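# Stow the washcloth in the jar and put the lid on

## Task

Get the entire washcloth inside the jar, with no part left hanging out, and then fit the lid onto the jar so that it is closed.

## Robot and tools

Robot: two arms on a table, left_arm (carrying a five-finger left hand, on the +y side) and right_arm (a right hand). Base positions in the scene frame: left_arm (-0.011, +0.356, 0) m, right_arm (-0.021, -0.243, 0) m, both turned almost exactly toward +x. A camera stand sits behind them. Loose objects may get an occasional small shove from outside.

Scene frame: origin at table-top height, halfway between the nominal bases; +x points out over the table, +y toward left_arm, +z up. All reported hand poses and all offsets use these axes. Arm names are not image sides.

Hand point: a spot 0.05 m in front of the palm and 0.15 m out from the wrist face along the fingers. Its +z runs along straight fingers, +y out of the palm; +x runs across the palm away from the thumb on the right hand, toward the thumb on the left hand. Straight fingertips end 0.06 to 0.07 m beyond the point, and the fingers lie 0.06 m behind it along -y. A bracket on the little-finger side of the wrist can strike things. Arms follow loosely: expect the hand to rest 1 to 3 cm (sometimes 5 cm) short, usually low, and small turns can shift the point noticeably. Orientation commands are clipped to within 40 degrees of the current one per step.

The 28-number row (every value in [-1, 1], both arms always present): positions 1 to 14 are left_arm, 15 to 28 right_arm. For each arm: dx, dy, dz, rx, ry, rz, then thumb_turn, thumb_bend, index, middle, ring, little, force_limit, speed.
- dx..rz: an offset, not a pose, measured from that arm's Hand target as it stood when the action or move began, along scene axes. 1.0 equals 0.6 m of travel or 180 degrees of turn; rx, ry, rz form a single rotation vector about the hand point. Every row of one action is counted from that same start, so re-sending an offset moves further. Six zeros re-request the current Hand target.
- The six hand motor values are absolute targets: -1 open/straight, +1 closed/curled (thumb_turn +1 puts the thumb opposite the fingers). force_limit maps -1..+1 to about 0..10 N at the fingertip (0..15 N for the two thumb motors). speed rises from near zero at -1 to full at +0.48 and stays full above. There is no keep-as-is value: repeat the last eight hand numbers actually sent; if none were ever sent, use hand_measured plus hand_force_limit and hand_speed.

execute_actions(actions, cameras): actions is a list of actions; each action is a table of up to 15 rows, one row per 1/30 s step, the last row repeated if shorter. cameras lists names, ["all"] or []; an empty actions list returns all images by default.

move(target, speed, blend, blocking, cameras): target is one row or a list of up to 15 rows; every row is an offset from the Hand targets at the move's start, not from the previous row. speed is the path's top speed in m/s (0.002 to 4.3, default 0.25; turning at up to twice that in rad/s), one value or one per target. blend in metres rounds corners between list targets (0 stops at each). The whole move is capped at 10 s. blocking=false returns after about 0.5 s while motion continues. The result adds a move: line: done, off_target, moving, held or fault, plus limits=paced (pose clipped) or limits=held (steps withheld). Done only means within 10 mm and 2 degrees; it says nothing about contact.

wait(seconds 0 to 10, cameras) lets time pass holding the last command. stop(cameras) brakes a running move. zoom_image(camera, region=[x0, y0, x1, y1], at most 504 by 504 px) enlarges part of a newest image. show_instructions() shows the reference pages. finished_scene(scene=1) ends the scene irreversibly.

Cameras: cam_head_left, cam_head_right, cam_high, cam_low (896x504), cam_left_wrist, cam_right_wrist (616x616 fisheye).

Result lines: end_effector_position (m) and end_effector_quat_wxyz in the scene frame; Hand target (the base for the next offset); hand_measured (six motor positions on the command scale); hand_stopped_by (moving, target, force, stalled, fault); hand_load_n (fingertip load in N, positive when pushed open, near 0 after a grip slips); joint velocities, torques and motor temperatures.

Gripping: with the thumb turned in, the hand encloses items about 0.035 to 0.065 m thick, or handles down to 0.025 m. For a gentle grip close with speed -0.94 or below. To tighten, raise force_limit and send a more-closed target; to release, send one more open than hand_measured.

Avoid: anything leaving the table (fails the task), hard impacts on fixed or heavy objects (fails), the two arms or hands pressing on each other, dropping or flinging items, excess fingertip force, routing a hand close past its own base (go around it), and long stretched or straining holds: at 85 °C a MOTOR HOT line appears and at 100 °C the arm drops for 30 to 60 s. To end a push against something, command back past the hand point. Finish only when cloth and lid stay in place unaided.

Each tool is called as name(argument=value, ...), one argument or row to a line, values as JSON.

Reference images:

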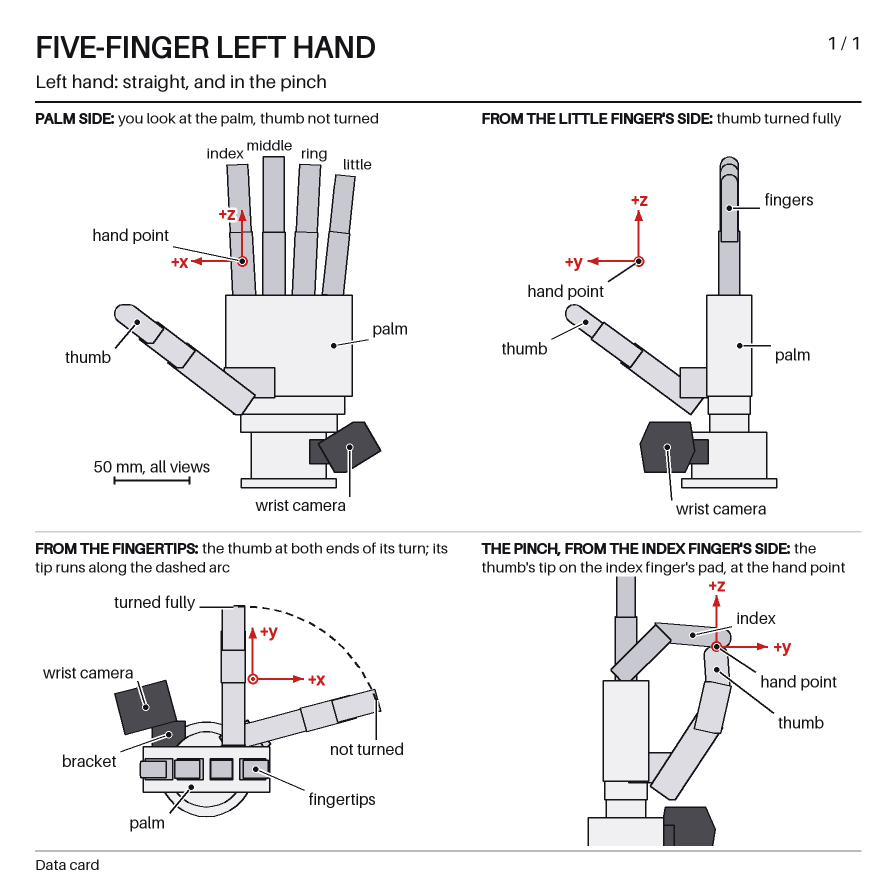

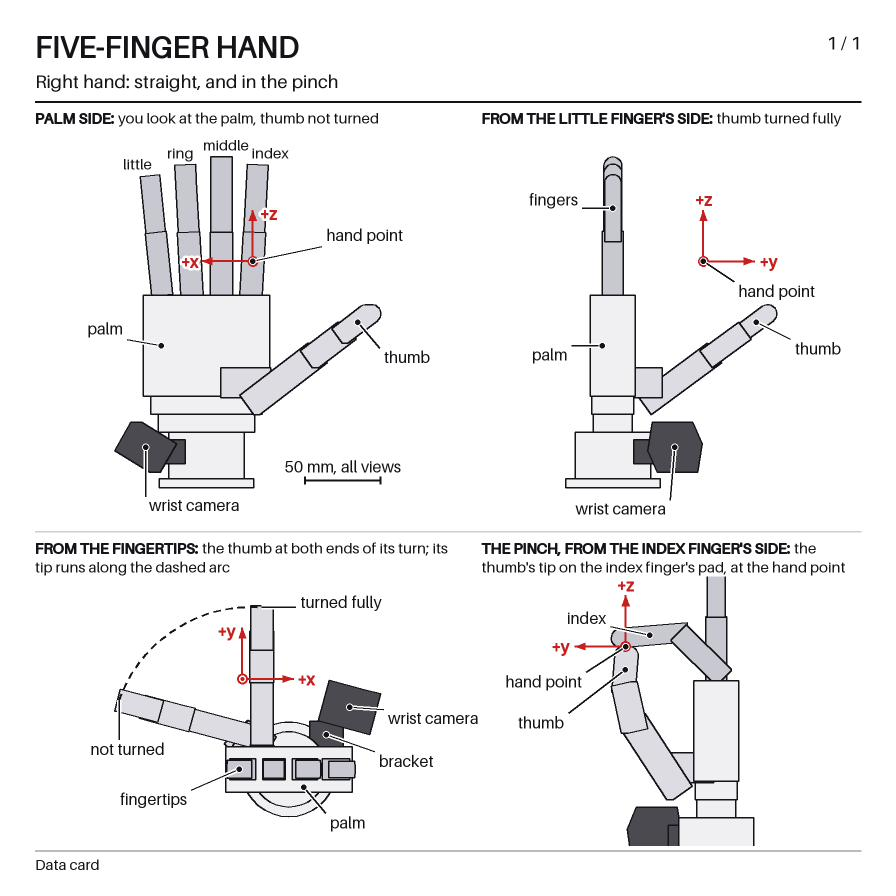

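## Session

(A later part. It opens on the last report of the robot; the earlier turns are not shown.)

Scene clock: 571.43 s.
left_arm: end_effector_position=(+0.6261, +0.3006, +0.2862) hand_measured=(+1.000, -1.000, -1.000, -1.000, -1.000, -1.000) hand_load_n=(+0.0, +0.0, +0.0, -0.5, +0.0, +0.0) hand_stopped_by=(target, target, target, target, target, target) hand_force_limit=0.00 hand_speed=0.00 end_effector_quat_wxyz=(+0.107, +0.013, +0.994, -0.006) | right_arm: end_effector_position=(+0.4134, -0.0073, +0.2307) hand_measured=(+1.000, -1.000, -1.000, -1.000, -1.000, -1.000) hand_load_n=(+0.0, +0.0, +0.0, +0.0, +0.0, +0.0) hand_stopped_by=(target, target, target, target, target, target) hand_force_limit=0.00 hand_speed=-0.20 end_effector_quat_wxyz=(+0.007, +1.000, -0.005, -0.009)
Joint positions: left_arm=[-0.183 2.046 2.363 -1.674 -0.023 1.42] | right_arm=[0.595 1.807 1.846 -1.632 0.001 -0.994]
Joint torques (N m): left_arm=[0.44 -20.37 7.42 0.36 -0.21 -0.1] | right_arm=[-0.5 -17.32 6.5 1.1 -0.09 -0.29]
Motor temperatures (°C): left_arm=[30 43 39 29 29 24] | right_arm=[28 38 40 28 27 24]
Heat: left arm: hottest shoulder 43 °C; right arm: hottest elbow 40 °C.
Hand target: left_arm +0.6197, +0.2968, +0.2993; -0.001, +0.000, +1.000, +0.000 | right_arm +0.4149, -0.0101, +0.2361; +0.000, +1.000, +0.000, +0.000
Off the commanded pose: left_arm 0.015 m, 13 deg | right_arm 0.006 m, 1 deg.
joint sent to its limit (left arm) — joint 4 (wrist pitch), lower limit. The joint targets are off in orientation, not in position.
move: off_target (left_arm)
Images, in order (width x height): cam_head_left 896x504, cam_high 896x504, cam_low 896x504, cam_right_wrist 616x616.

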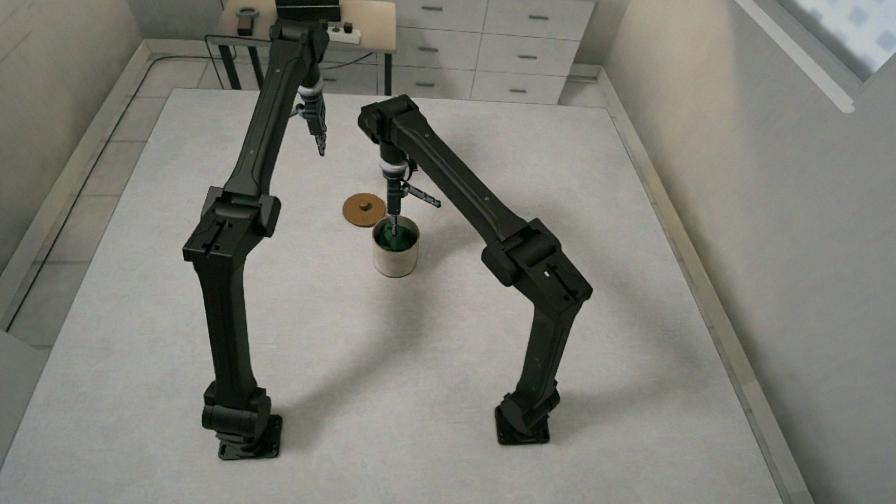

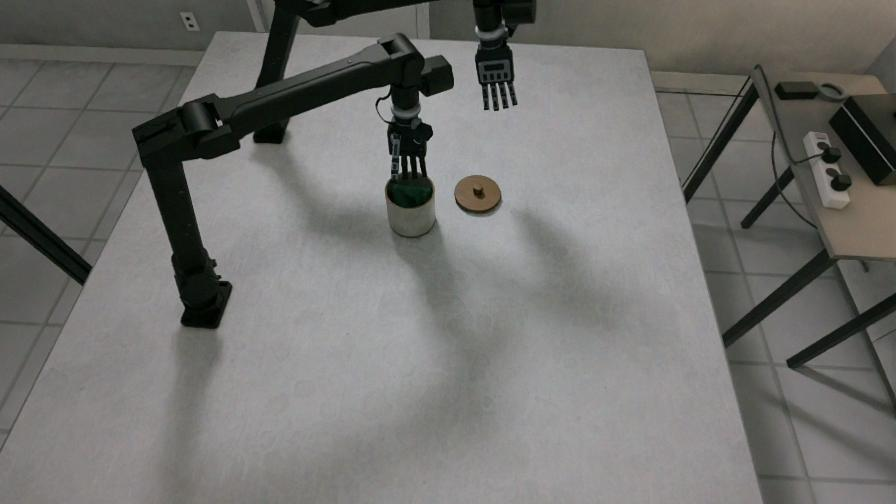

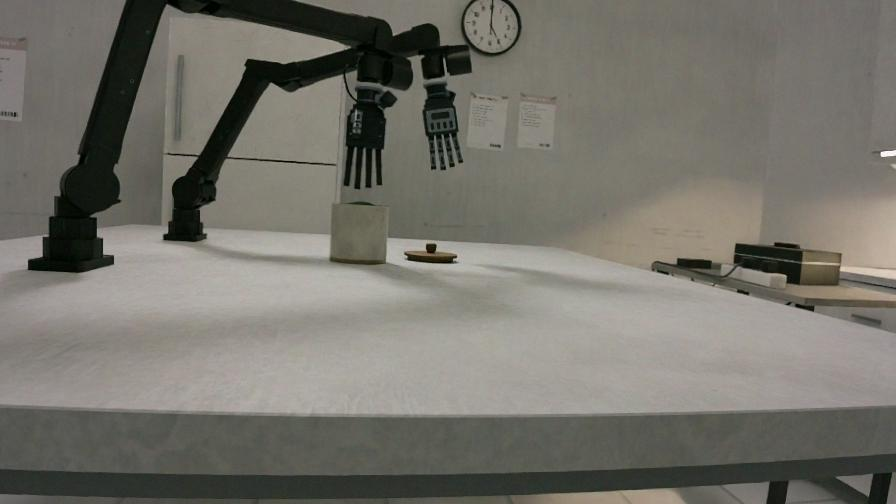

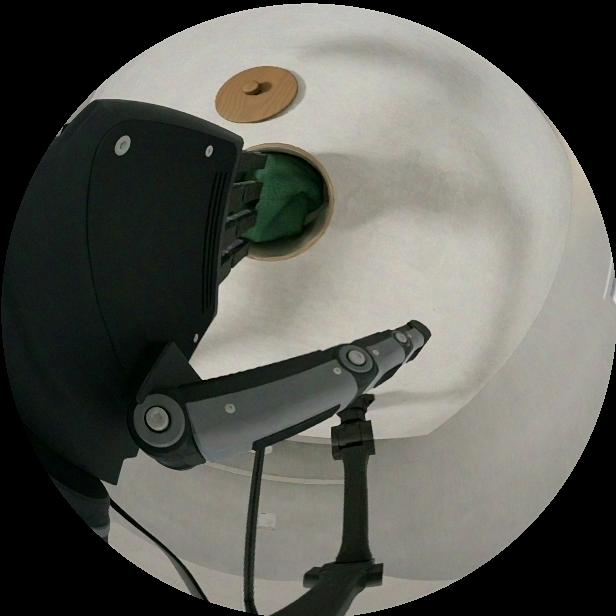

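move(
  target=[
    [0, 0.0, 0, 0,0,0, 1, -1, -1, -1, -1, -1, 0, 0, 0.0, -0.012, 0.0, 0,0,0, 1, -1, -1, -1, -1, -1, 0.0, -0.2],
    [0, 0.0, 0, 0,0,0, 1, -1, -1, -1, -1, -1, 0, 0, 0.003, -0.012, -0.165, 0,0,0, 1, -1, -1, -1, -1, -1, 0.0, -0.2],
  ],
  speed=0.08,
  cameras=["cam_low", "cam_head_left", "cam_high"],
)

zoom_image(
  camera="cam_head_left",
  region=[340, 130, 500, 290],
)

zoom_image(
  camera="cam_high",
  region=[340, 100, 520, 260],
)

zoom_image(
  camera="cam_low",
  region=[280, 60, 500, 280],
)

Scene clock: 586.07 s.
left_arm: end_effector_position=(+0.6261, +0.3006, +0.2862) hand_measured=(+1.000, -1.000, -1.000, -1.000, -1.000, -1.000) hand_load_n=(+0.0, +0.0, +0.0, +0.0, +0.0, +0.0) hand_stopped_by=(target, target, target, target, target, target) hand_force_limit=0.00 hand_speed=0.00 end_effector_quat_wxyz=(+0.107, +0.013, +0.994, -0.006) | right_arm: end_effector_position=(+0.4138, -0.0124, +0.1440) hand_measured=(+1.000, -1.000, -1.000, -1.000, -1.000, -1.000) hand_load_n=(-0.5, +0.0, +0.0, +0.0, +0.0, +0.0) hand_stopped_by=(target, target, target, target, target, target) hand_force_limit=0.00 hand_speed=-0.20 end_effector_quat_wxyz=(-0.001, +1.000, -0.002, +0.002)
Joint positions: left_arm=[-0.183 2.046 2.363 -1.674 -0.023 1.42] | right_arm=[0.587 1.799 1.61 -1.379 0.001 -1.007]
Joint torques (N m): left_arm=[-0.32 -20.07 7.64 0.58 -0.28 -0.12] | right_arm=[-0.97 -15.21 6.15 1.26 -0.06 -0.3]
Heat: left arm: hottest shoulder 43 °C; right arm: hottest elbow 38 °C.
Hand target: left_arm +0.6197, +0.2968, +0.2993; -0.001, +0.000, +1.000, +0.000 | right_arm +0.4167, -0.0173, +0.1372; +0.000, +1.000, +0.000, +0.000
Off the commanded pose: left_arm 0.015 m, 13 deg | right_arm 0.009 m, 0 deg.
joint sent to its limit (left arm) — joint 4 (wrist pitch), lower limit. The joint targets are off in orientation, not in position.
move: off_target (left_arm)
Images, in order (width x height): cam_head_left 896x504, cam_high 896x504, cam_low 896x504.

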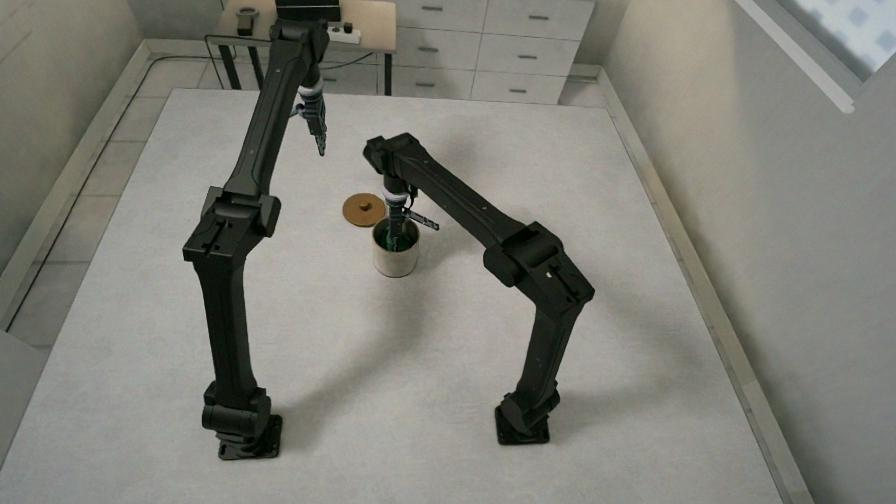

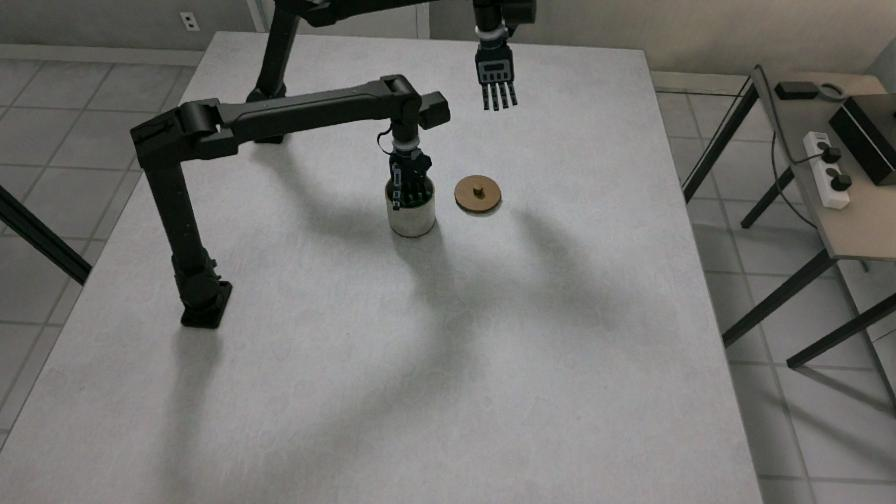

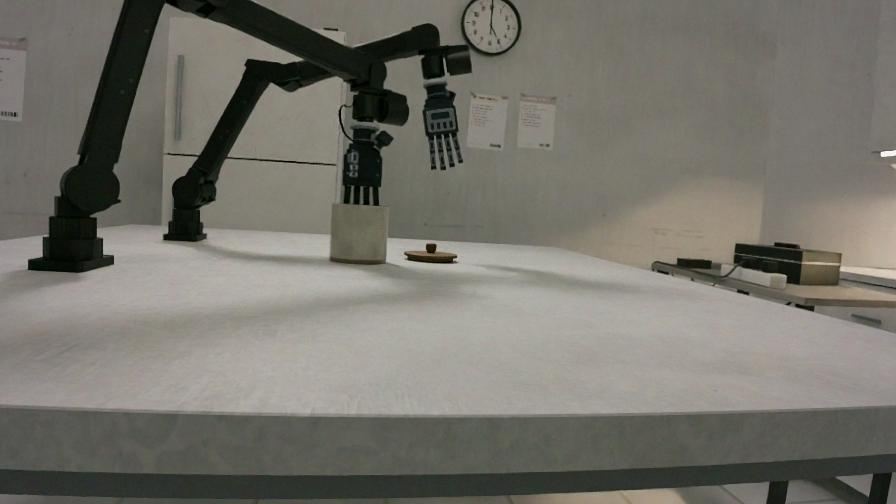

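Scaled by 3.150 from the camera's 896x504 image, which has a finer 1280x720 frame.

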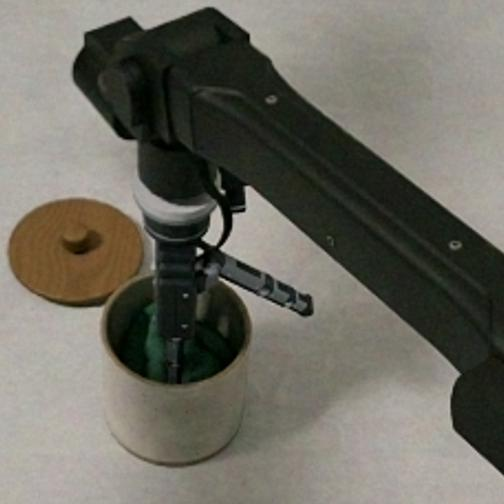

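Scaled by 2.800 from the camera's 896x504 image, which has a finer 1280x720 frame.

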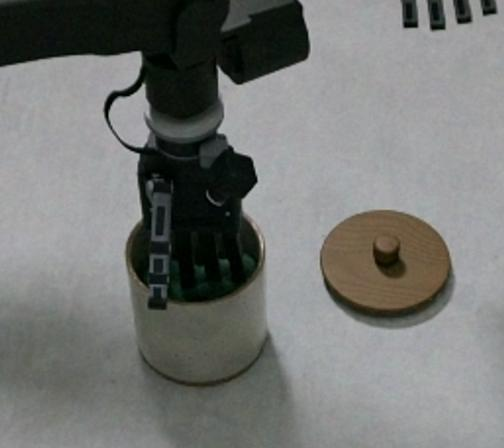

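Scaled by 2.291 from the camera's 896x504 image, which has a finer 1280x720 frame.

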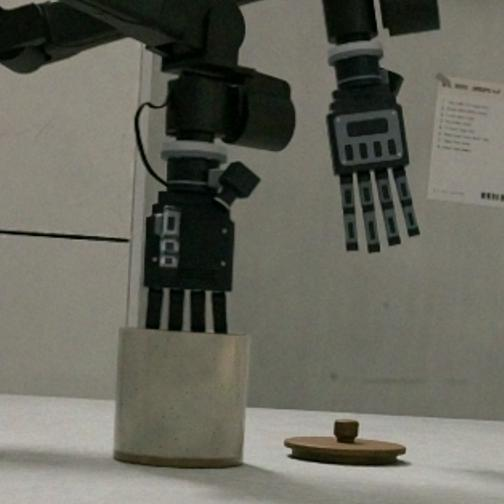

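move(
  target=[
    [0, 0.0, 0, 0,0,0, 1, -1, -1, -1, -1, -1, 0, 0, 0.0, 0.015, -0.04, 0,0,0, 1, -1, -1, -1, -1, -1, 0.0, -0.2],
    [0, 0.0, 0, 0,0,0, 1, -1, -1, -1, -1, -1, 0, 0, 0.0, 0.0, 0.25, 0,0,0, 1, -1, -1, -1, -1, -1, 0.0, -0.2],
    [0, 0.0, 0, 0,0,0, 1, -1, -1, -1, -1, -1, 0, 0, -0.1, -0.4, 0.25, 0,0,0, 1, -1, -1, -1, -1, -1, 0.0, -0.2],
  ],
  speed=[0.08, 0.15, 0.25],
  blend=[0, 0.03, 0],
  cameras=["cam_low", "cam_head_left", "cam_high", "cam_head_right", "cam_left_wrist", "cam_right_wrist"],
)

zoom_image(
  camera="cam_head_left",
  region=[340, 130, 500, 290],
)

zoom_image(
  camera="cam_high",
  region=[340, 100, 520, 260],
)

zoom_image(
  camera="cam_low",
  region=[310, 150, 480, 280],
)

Scene clock: 600.23 s.
left_arm: end_effector_position=(+0.6261, +0.3006, +0.2862) hand_measured=(+1.000, -1.000, -1.000, -1.000, -1.000, -1.000) hand_load_n=(+0.5, +0.0, +0.0, +0.0, +0.0, +0.0) hand_stopped_by=(target, target, target, target, target, target) hand_force_limit=0.00 hand_speed=0.00 end_effector_quat_wxyz=(+0.107, +0.013, +0.994, -0.006) | right_arm: end_effector_position=(+0.3566, -0.2555, +0.2852) hand_measured=(+1.000, -1.000, -1.000, -1.000, -1.000, -1.000) hand_load_n=(+0.0, +0.0, +0.0, +0.0, +0.0, +0.0) hand_stopped_by=(target, target, target, target, target, target) hand_force_limit=0.00 hand_speed=-0.20 end_effector_quat_wxyz=(+0.002, +1.000, -0.006, -0.010)
Joint positions: left_arm=[-0.183 2.046 2.363 -1.674 -0.023 1.42] | right_arm=[0.146 1.434 1.533 -1.689 0.001 -1.442]
Joint torques (N m): left_arm=[-0.44 -20.19 7.77 0.53 -0.22 -0.06] | right_arm=[-0.44 -11.52 6.48 1.17 -0.08 -0.28]
Heat: left arm: hottest shoulder 43 °C; right arm: hottest shoulder 38 °C.
Hand target: left_arm +0.6197, +0.2968, +0.2993; -0.001, +0.000, +1.000, +0.000 | right_arm +0.3568, -0.2573, +0.2872; +0.000, +1.000, +0.000, +0.000
Off the commanded pose: left_arm 0.015 m, 13 deg | right_arm 0.003 m, 1 deg.
joint sent to its limit (left arm) — joint 4 (wrist pitch), lower limit. The joint targets are off in orientation, not in position.
move: off_target (left_arm)

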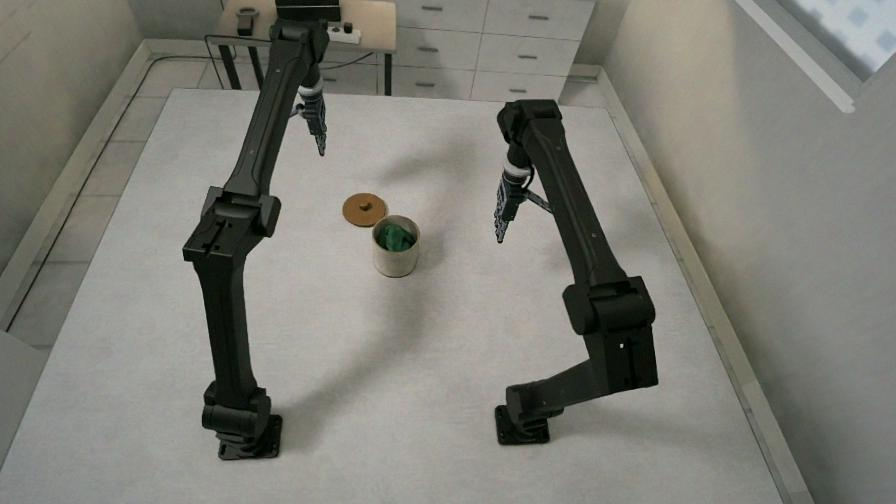

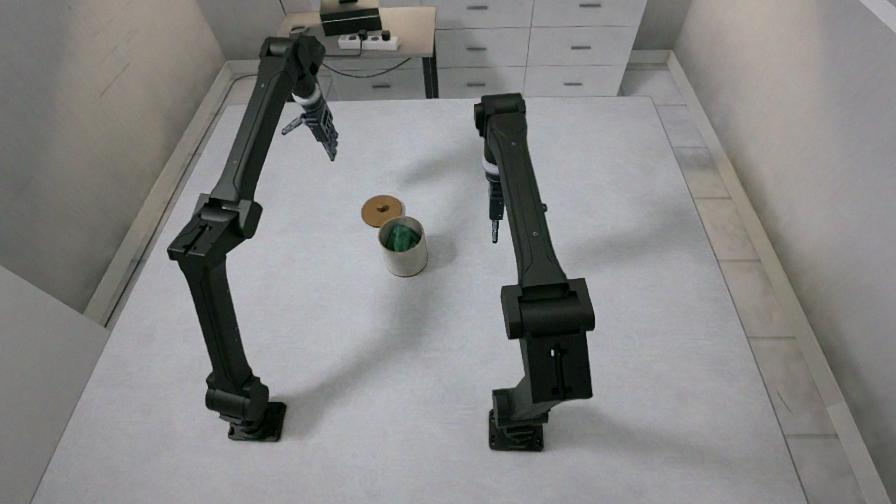

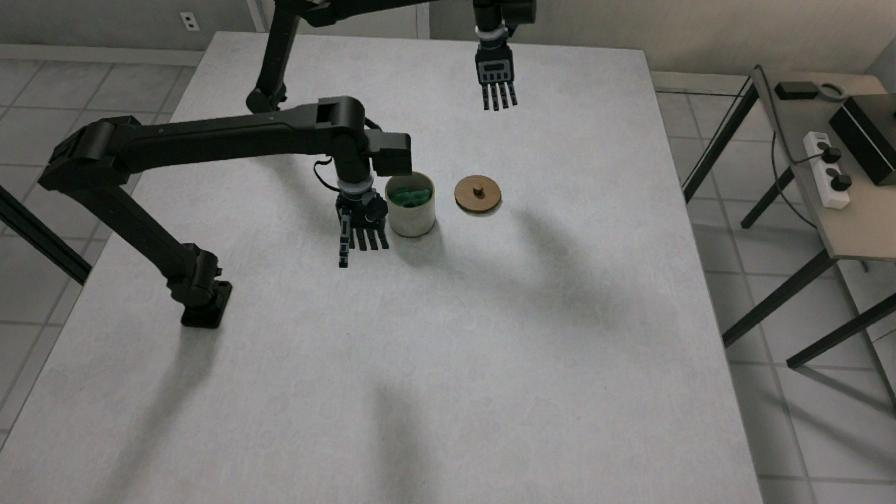

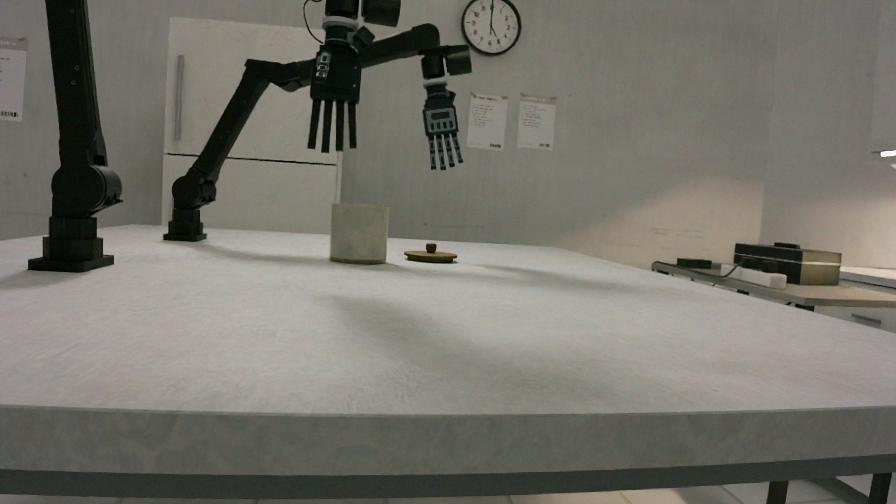

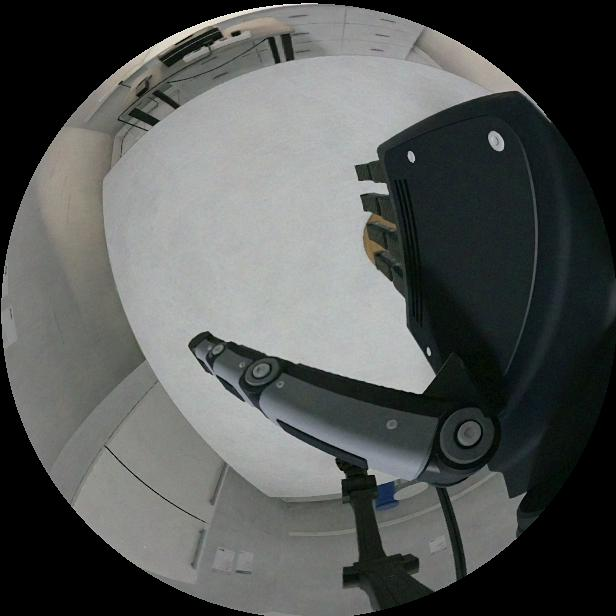

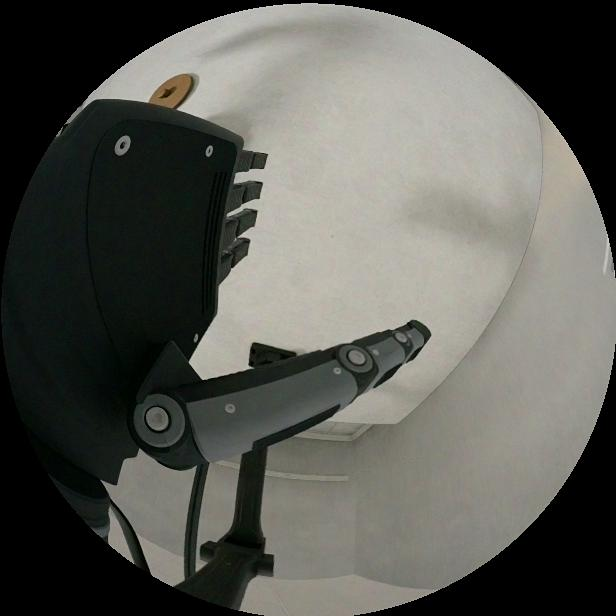

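Scaled by 3.150 from the camera's 896x504 image, which has a finer 1280x720 frame.

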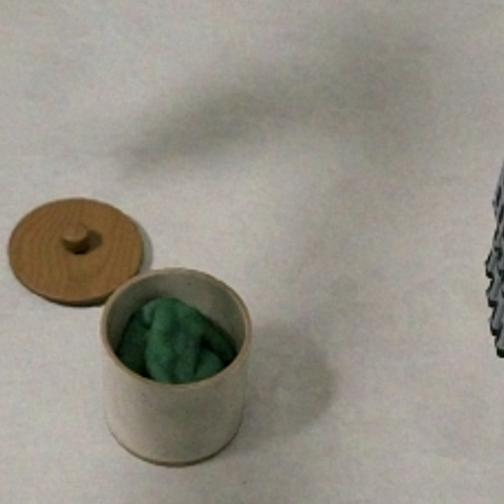

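Scaled by 2.800 from the camera's 896x504 image, which has a finer 1280x720 frame.

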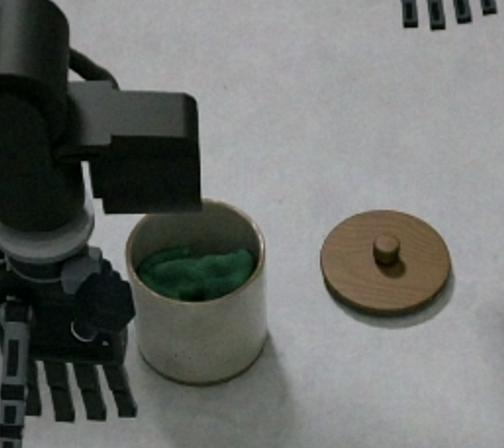

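Scaled by 2.965 from the camera's 896x504 image, which has a finer 1280x720 frame.

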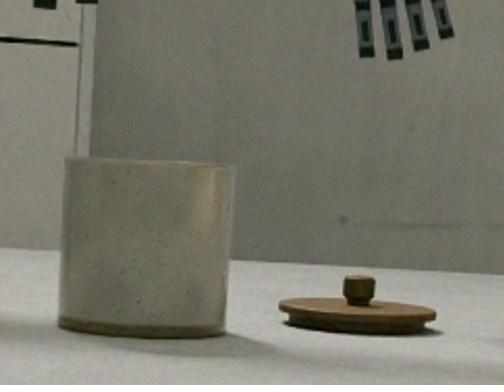

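zoom_image(
  camera="cam_head_left",
  region=[260, 70, 420, 230],
)

zoom_image(
  camera="cam_head_right",
  region=[260, 70, 420, 230],
)

zoom_image(
  camera="cam_high",
  region=[400, 50, 560, 230],
)

zoom_image(
  camera="cam_left_wrist",
  region=[300, 100, 500, 400],
)

Scaled by 3.150 from the camera's 896x504 image, which has a finer 1280x720 frame.

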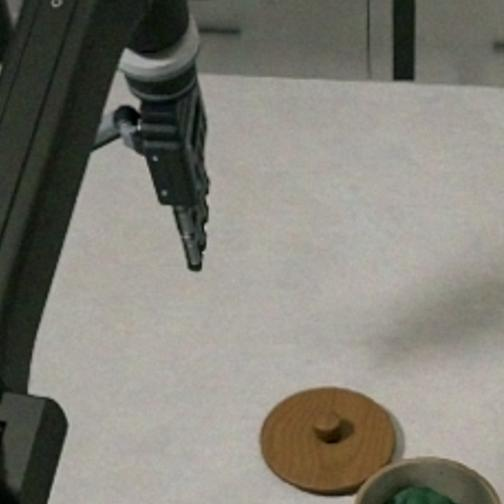

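Scaled by 3.150 from the camera's 896x504 image, which has a finer 1280x720 frame.

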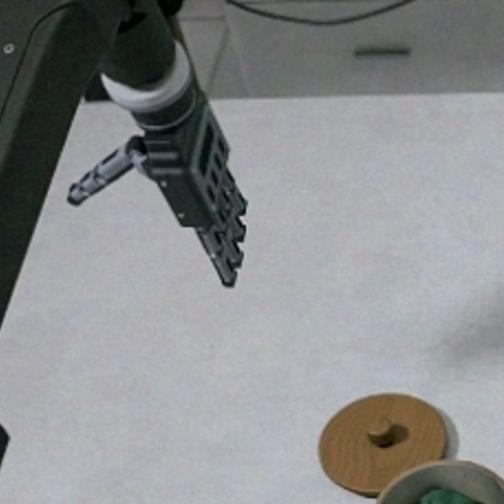

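Scaled by 2.800 from the camera's 896x504 image, which has a finer 1280x720 frame.

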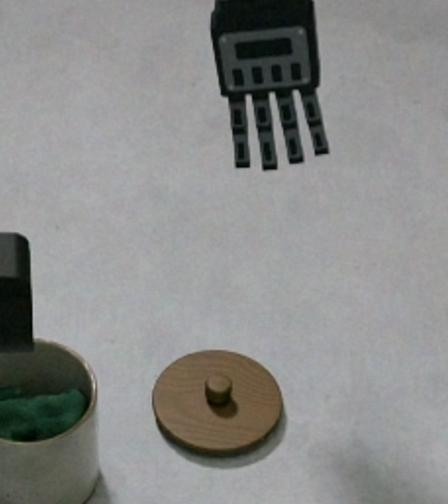

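Scaled by 1.680 from the camera's 616x616 image, which has a finer 880x880 frame.

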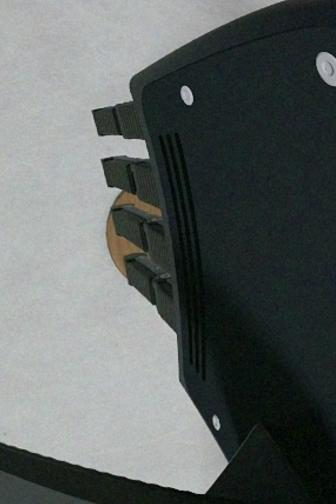

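move(
  target=[
    [0, -0.2, 0, -0.2691, -0.1714, 0.3321, 1, -1, -1, -1, -1, -1, 0, 0, 0.0, 0.0, 0.0, 0,0,0, 1, -1, -1, -1, -1, -1, 0.0, -0.2],
    [0.007, -0.27, -0.18, -0.2691, -0.1714, 0.3321, 1, -1, -1, -1, -1, -1, 0, 0, 0.0, 0.0, 0.0, 0,0,0, 1, -1, -1, -1, -1, -1, 0.0, -0.2],
  ],
  speed=0.25,
  blend=0.03,
  cameras=["all"],
)

zoom_image(
  camera="cam_head_left",
  region=[260, 100, 460, 300],
)

zoom_image(
  camera="cam_low",
  region=[310, 110, 510, 280],
)

Scene clock: 749.33 s.
left_arm: end_effector_position=(+0.6180, +0.1395, +0.1804) hand_measured=(+1.000, -1.000, -1.000, -1.000, -1.000, -1.000) hand_load_n=(+0.0, +0.0, +0.0, +0.0, +0.0, +0.0) hand_stopped_by=(target, target, target, target, target, target) hand_force_limit=0.00 hand_speed=0.00 end_effector_quat_wxyz=(+0.236, -0.480, +0.757, -0.375) | right_arm: end_effector_position=(+0.3570, -0.2555, +0.2852) hand_measured=(+1.000, -1.000, -1.000, -1.000, -1.000, -1.000) hand_load_n=(+0.0, +0.0, +0.0, +0.0, +0.0, +0.0) hand_stopped_by=(target, target, target, target, target, target) hand_force_limit=0.00 hand_speed=-0.20 end_effector_quat_wxyz=(+0.002, +1.000, -0.005, -0.009)
Joint positions: left_arm=[-0.255 1.674 1.386 -0.374 0.151 0.114] | right_arm=[0.146 1.434 1.533 -1.688 0.001 -1.442]
Joint torques (N m): left_arm=[0.32 -14.04 9.26 2.88 -0.08 -0.1] | right_arm=[-0.5 -11.58 6.48 1.14 -0.08 -0.3]
Motor temperatures (°C): left_arm=[30 44 40 29 29 24] | right_arm=[27 36 35 28 27 24]
Heat: left arm: hottest shoulder 44 °C; right arm: hottest shoulder 36 °C.
Hand target: left_arm +0.6238, +0.1346, +0.1913; +0.245, -0.477, +0.750, -0.387 | right_arm +0.3567, -0.2573, +0.2872; +0.000, +1.000, +0.000, +0.000
Off the commanded pose: left_arm 0.013 m, 2 deg | right_arm 0.003 m, 1 deg.
move: off_target (left_arm)

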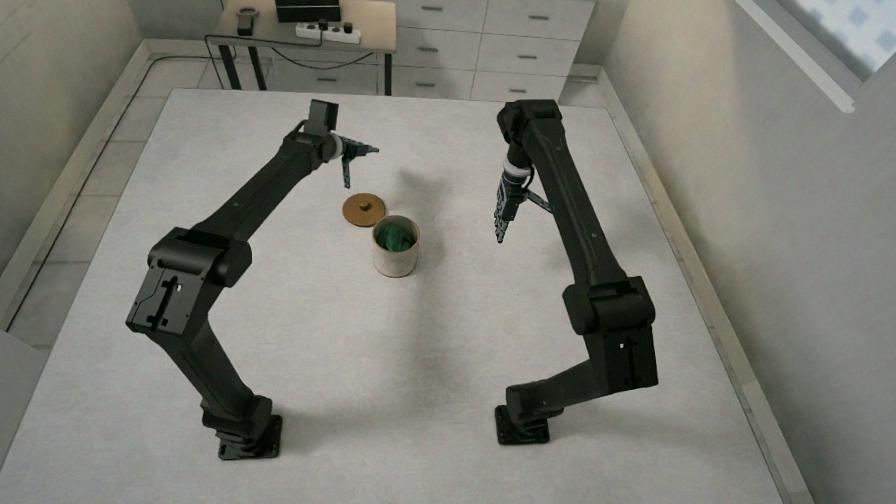

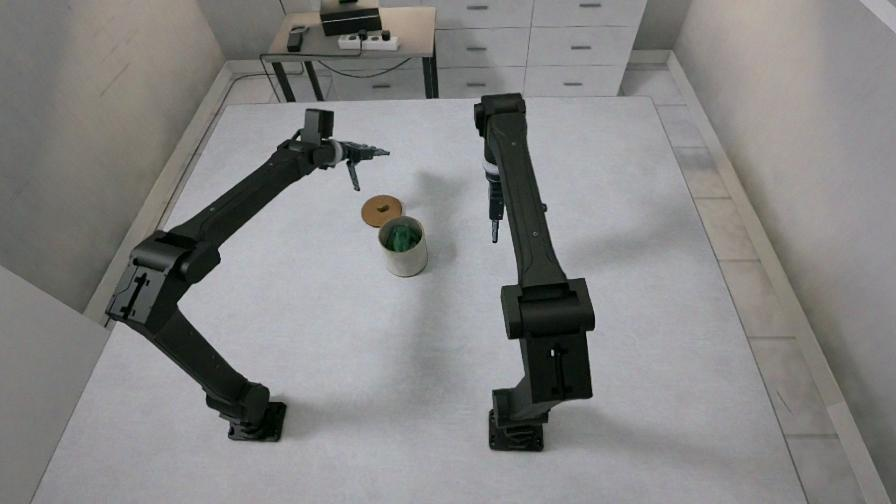

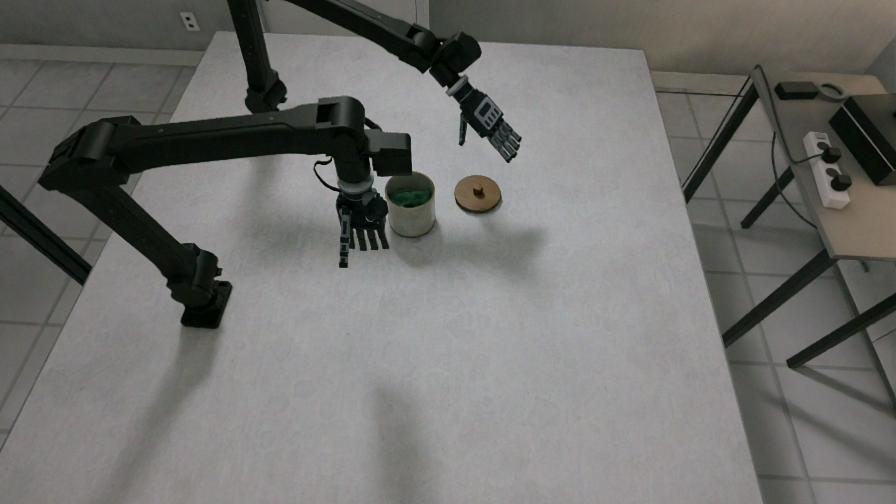

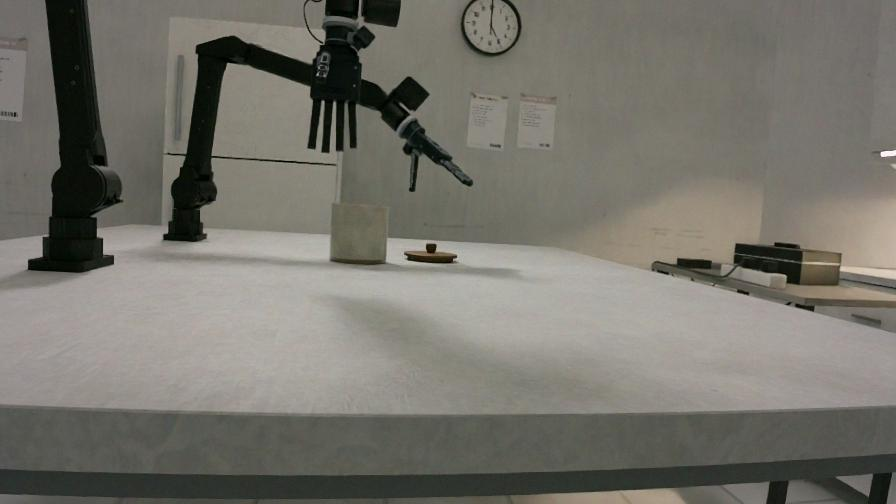

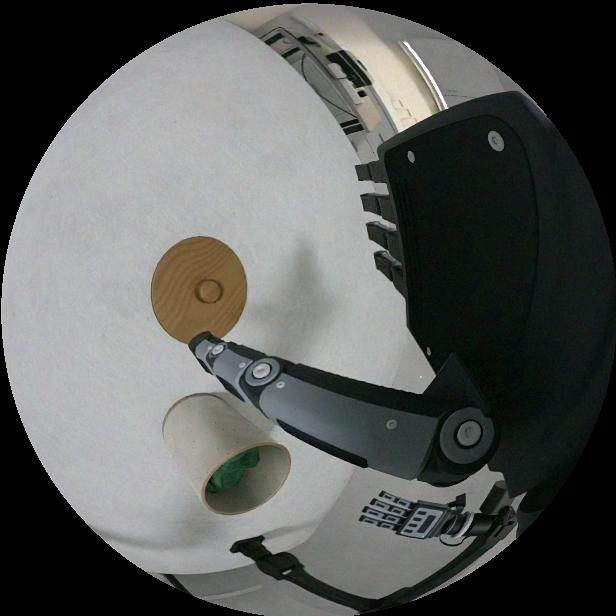

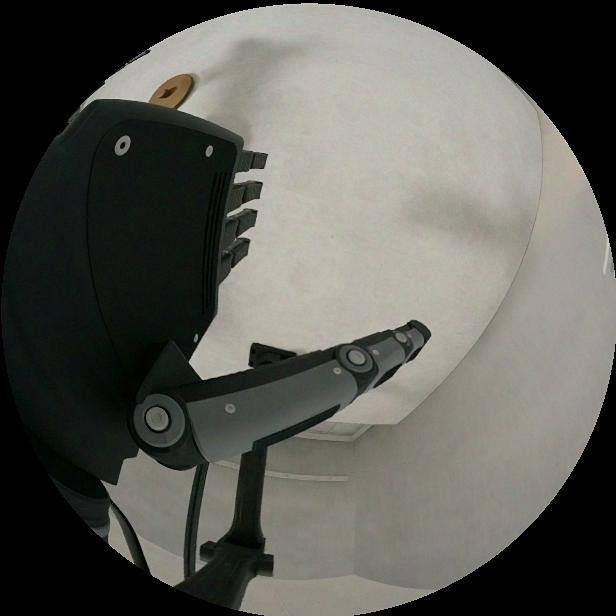

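Scaled by 2.520 from the camera's 896x504 image, which has a finer 1280x720 frame.

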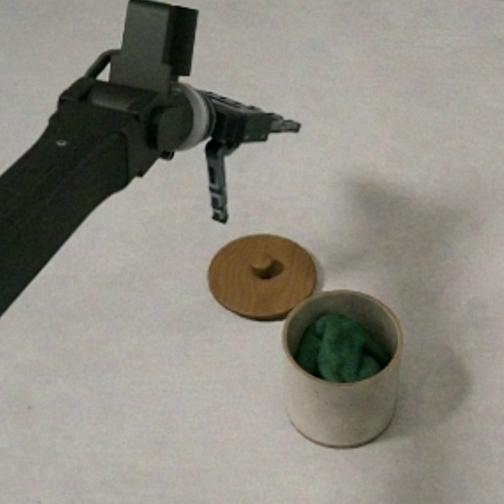

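Scaled by 2.520 from the camera's 896x504 image, which has a finer 1280x720 frame.

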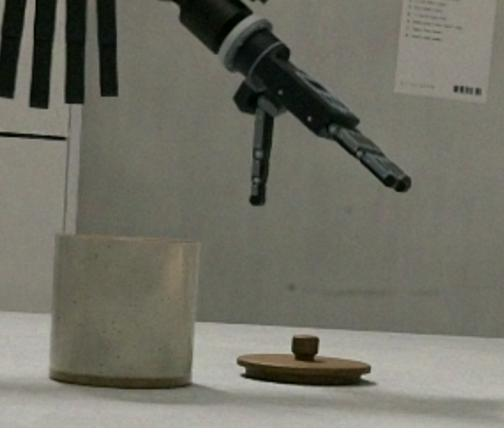

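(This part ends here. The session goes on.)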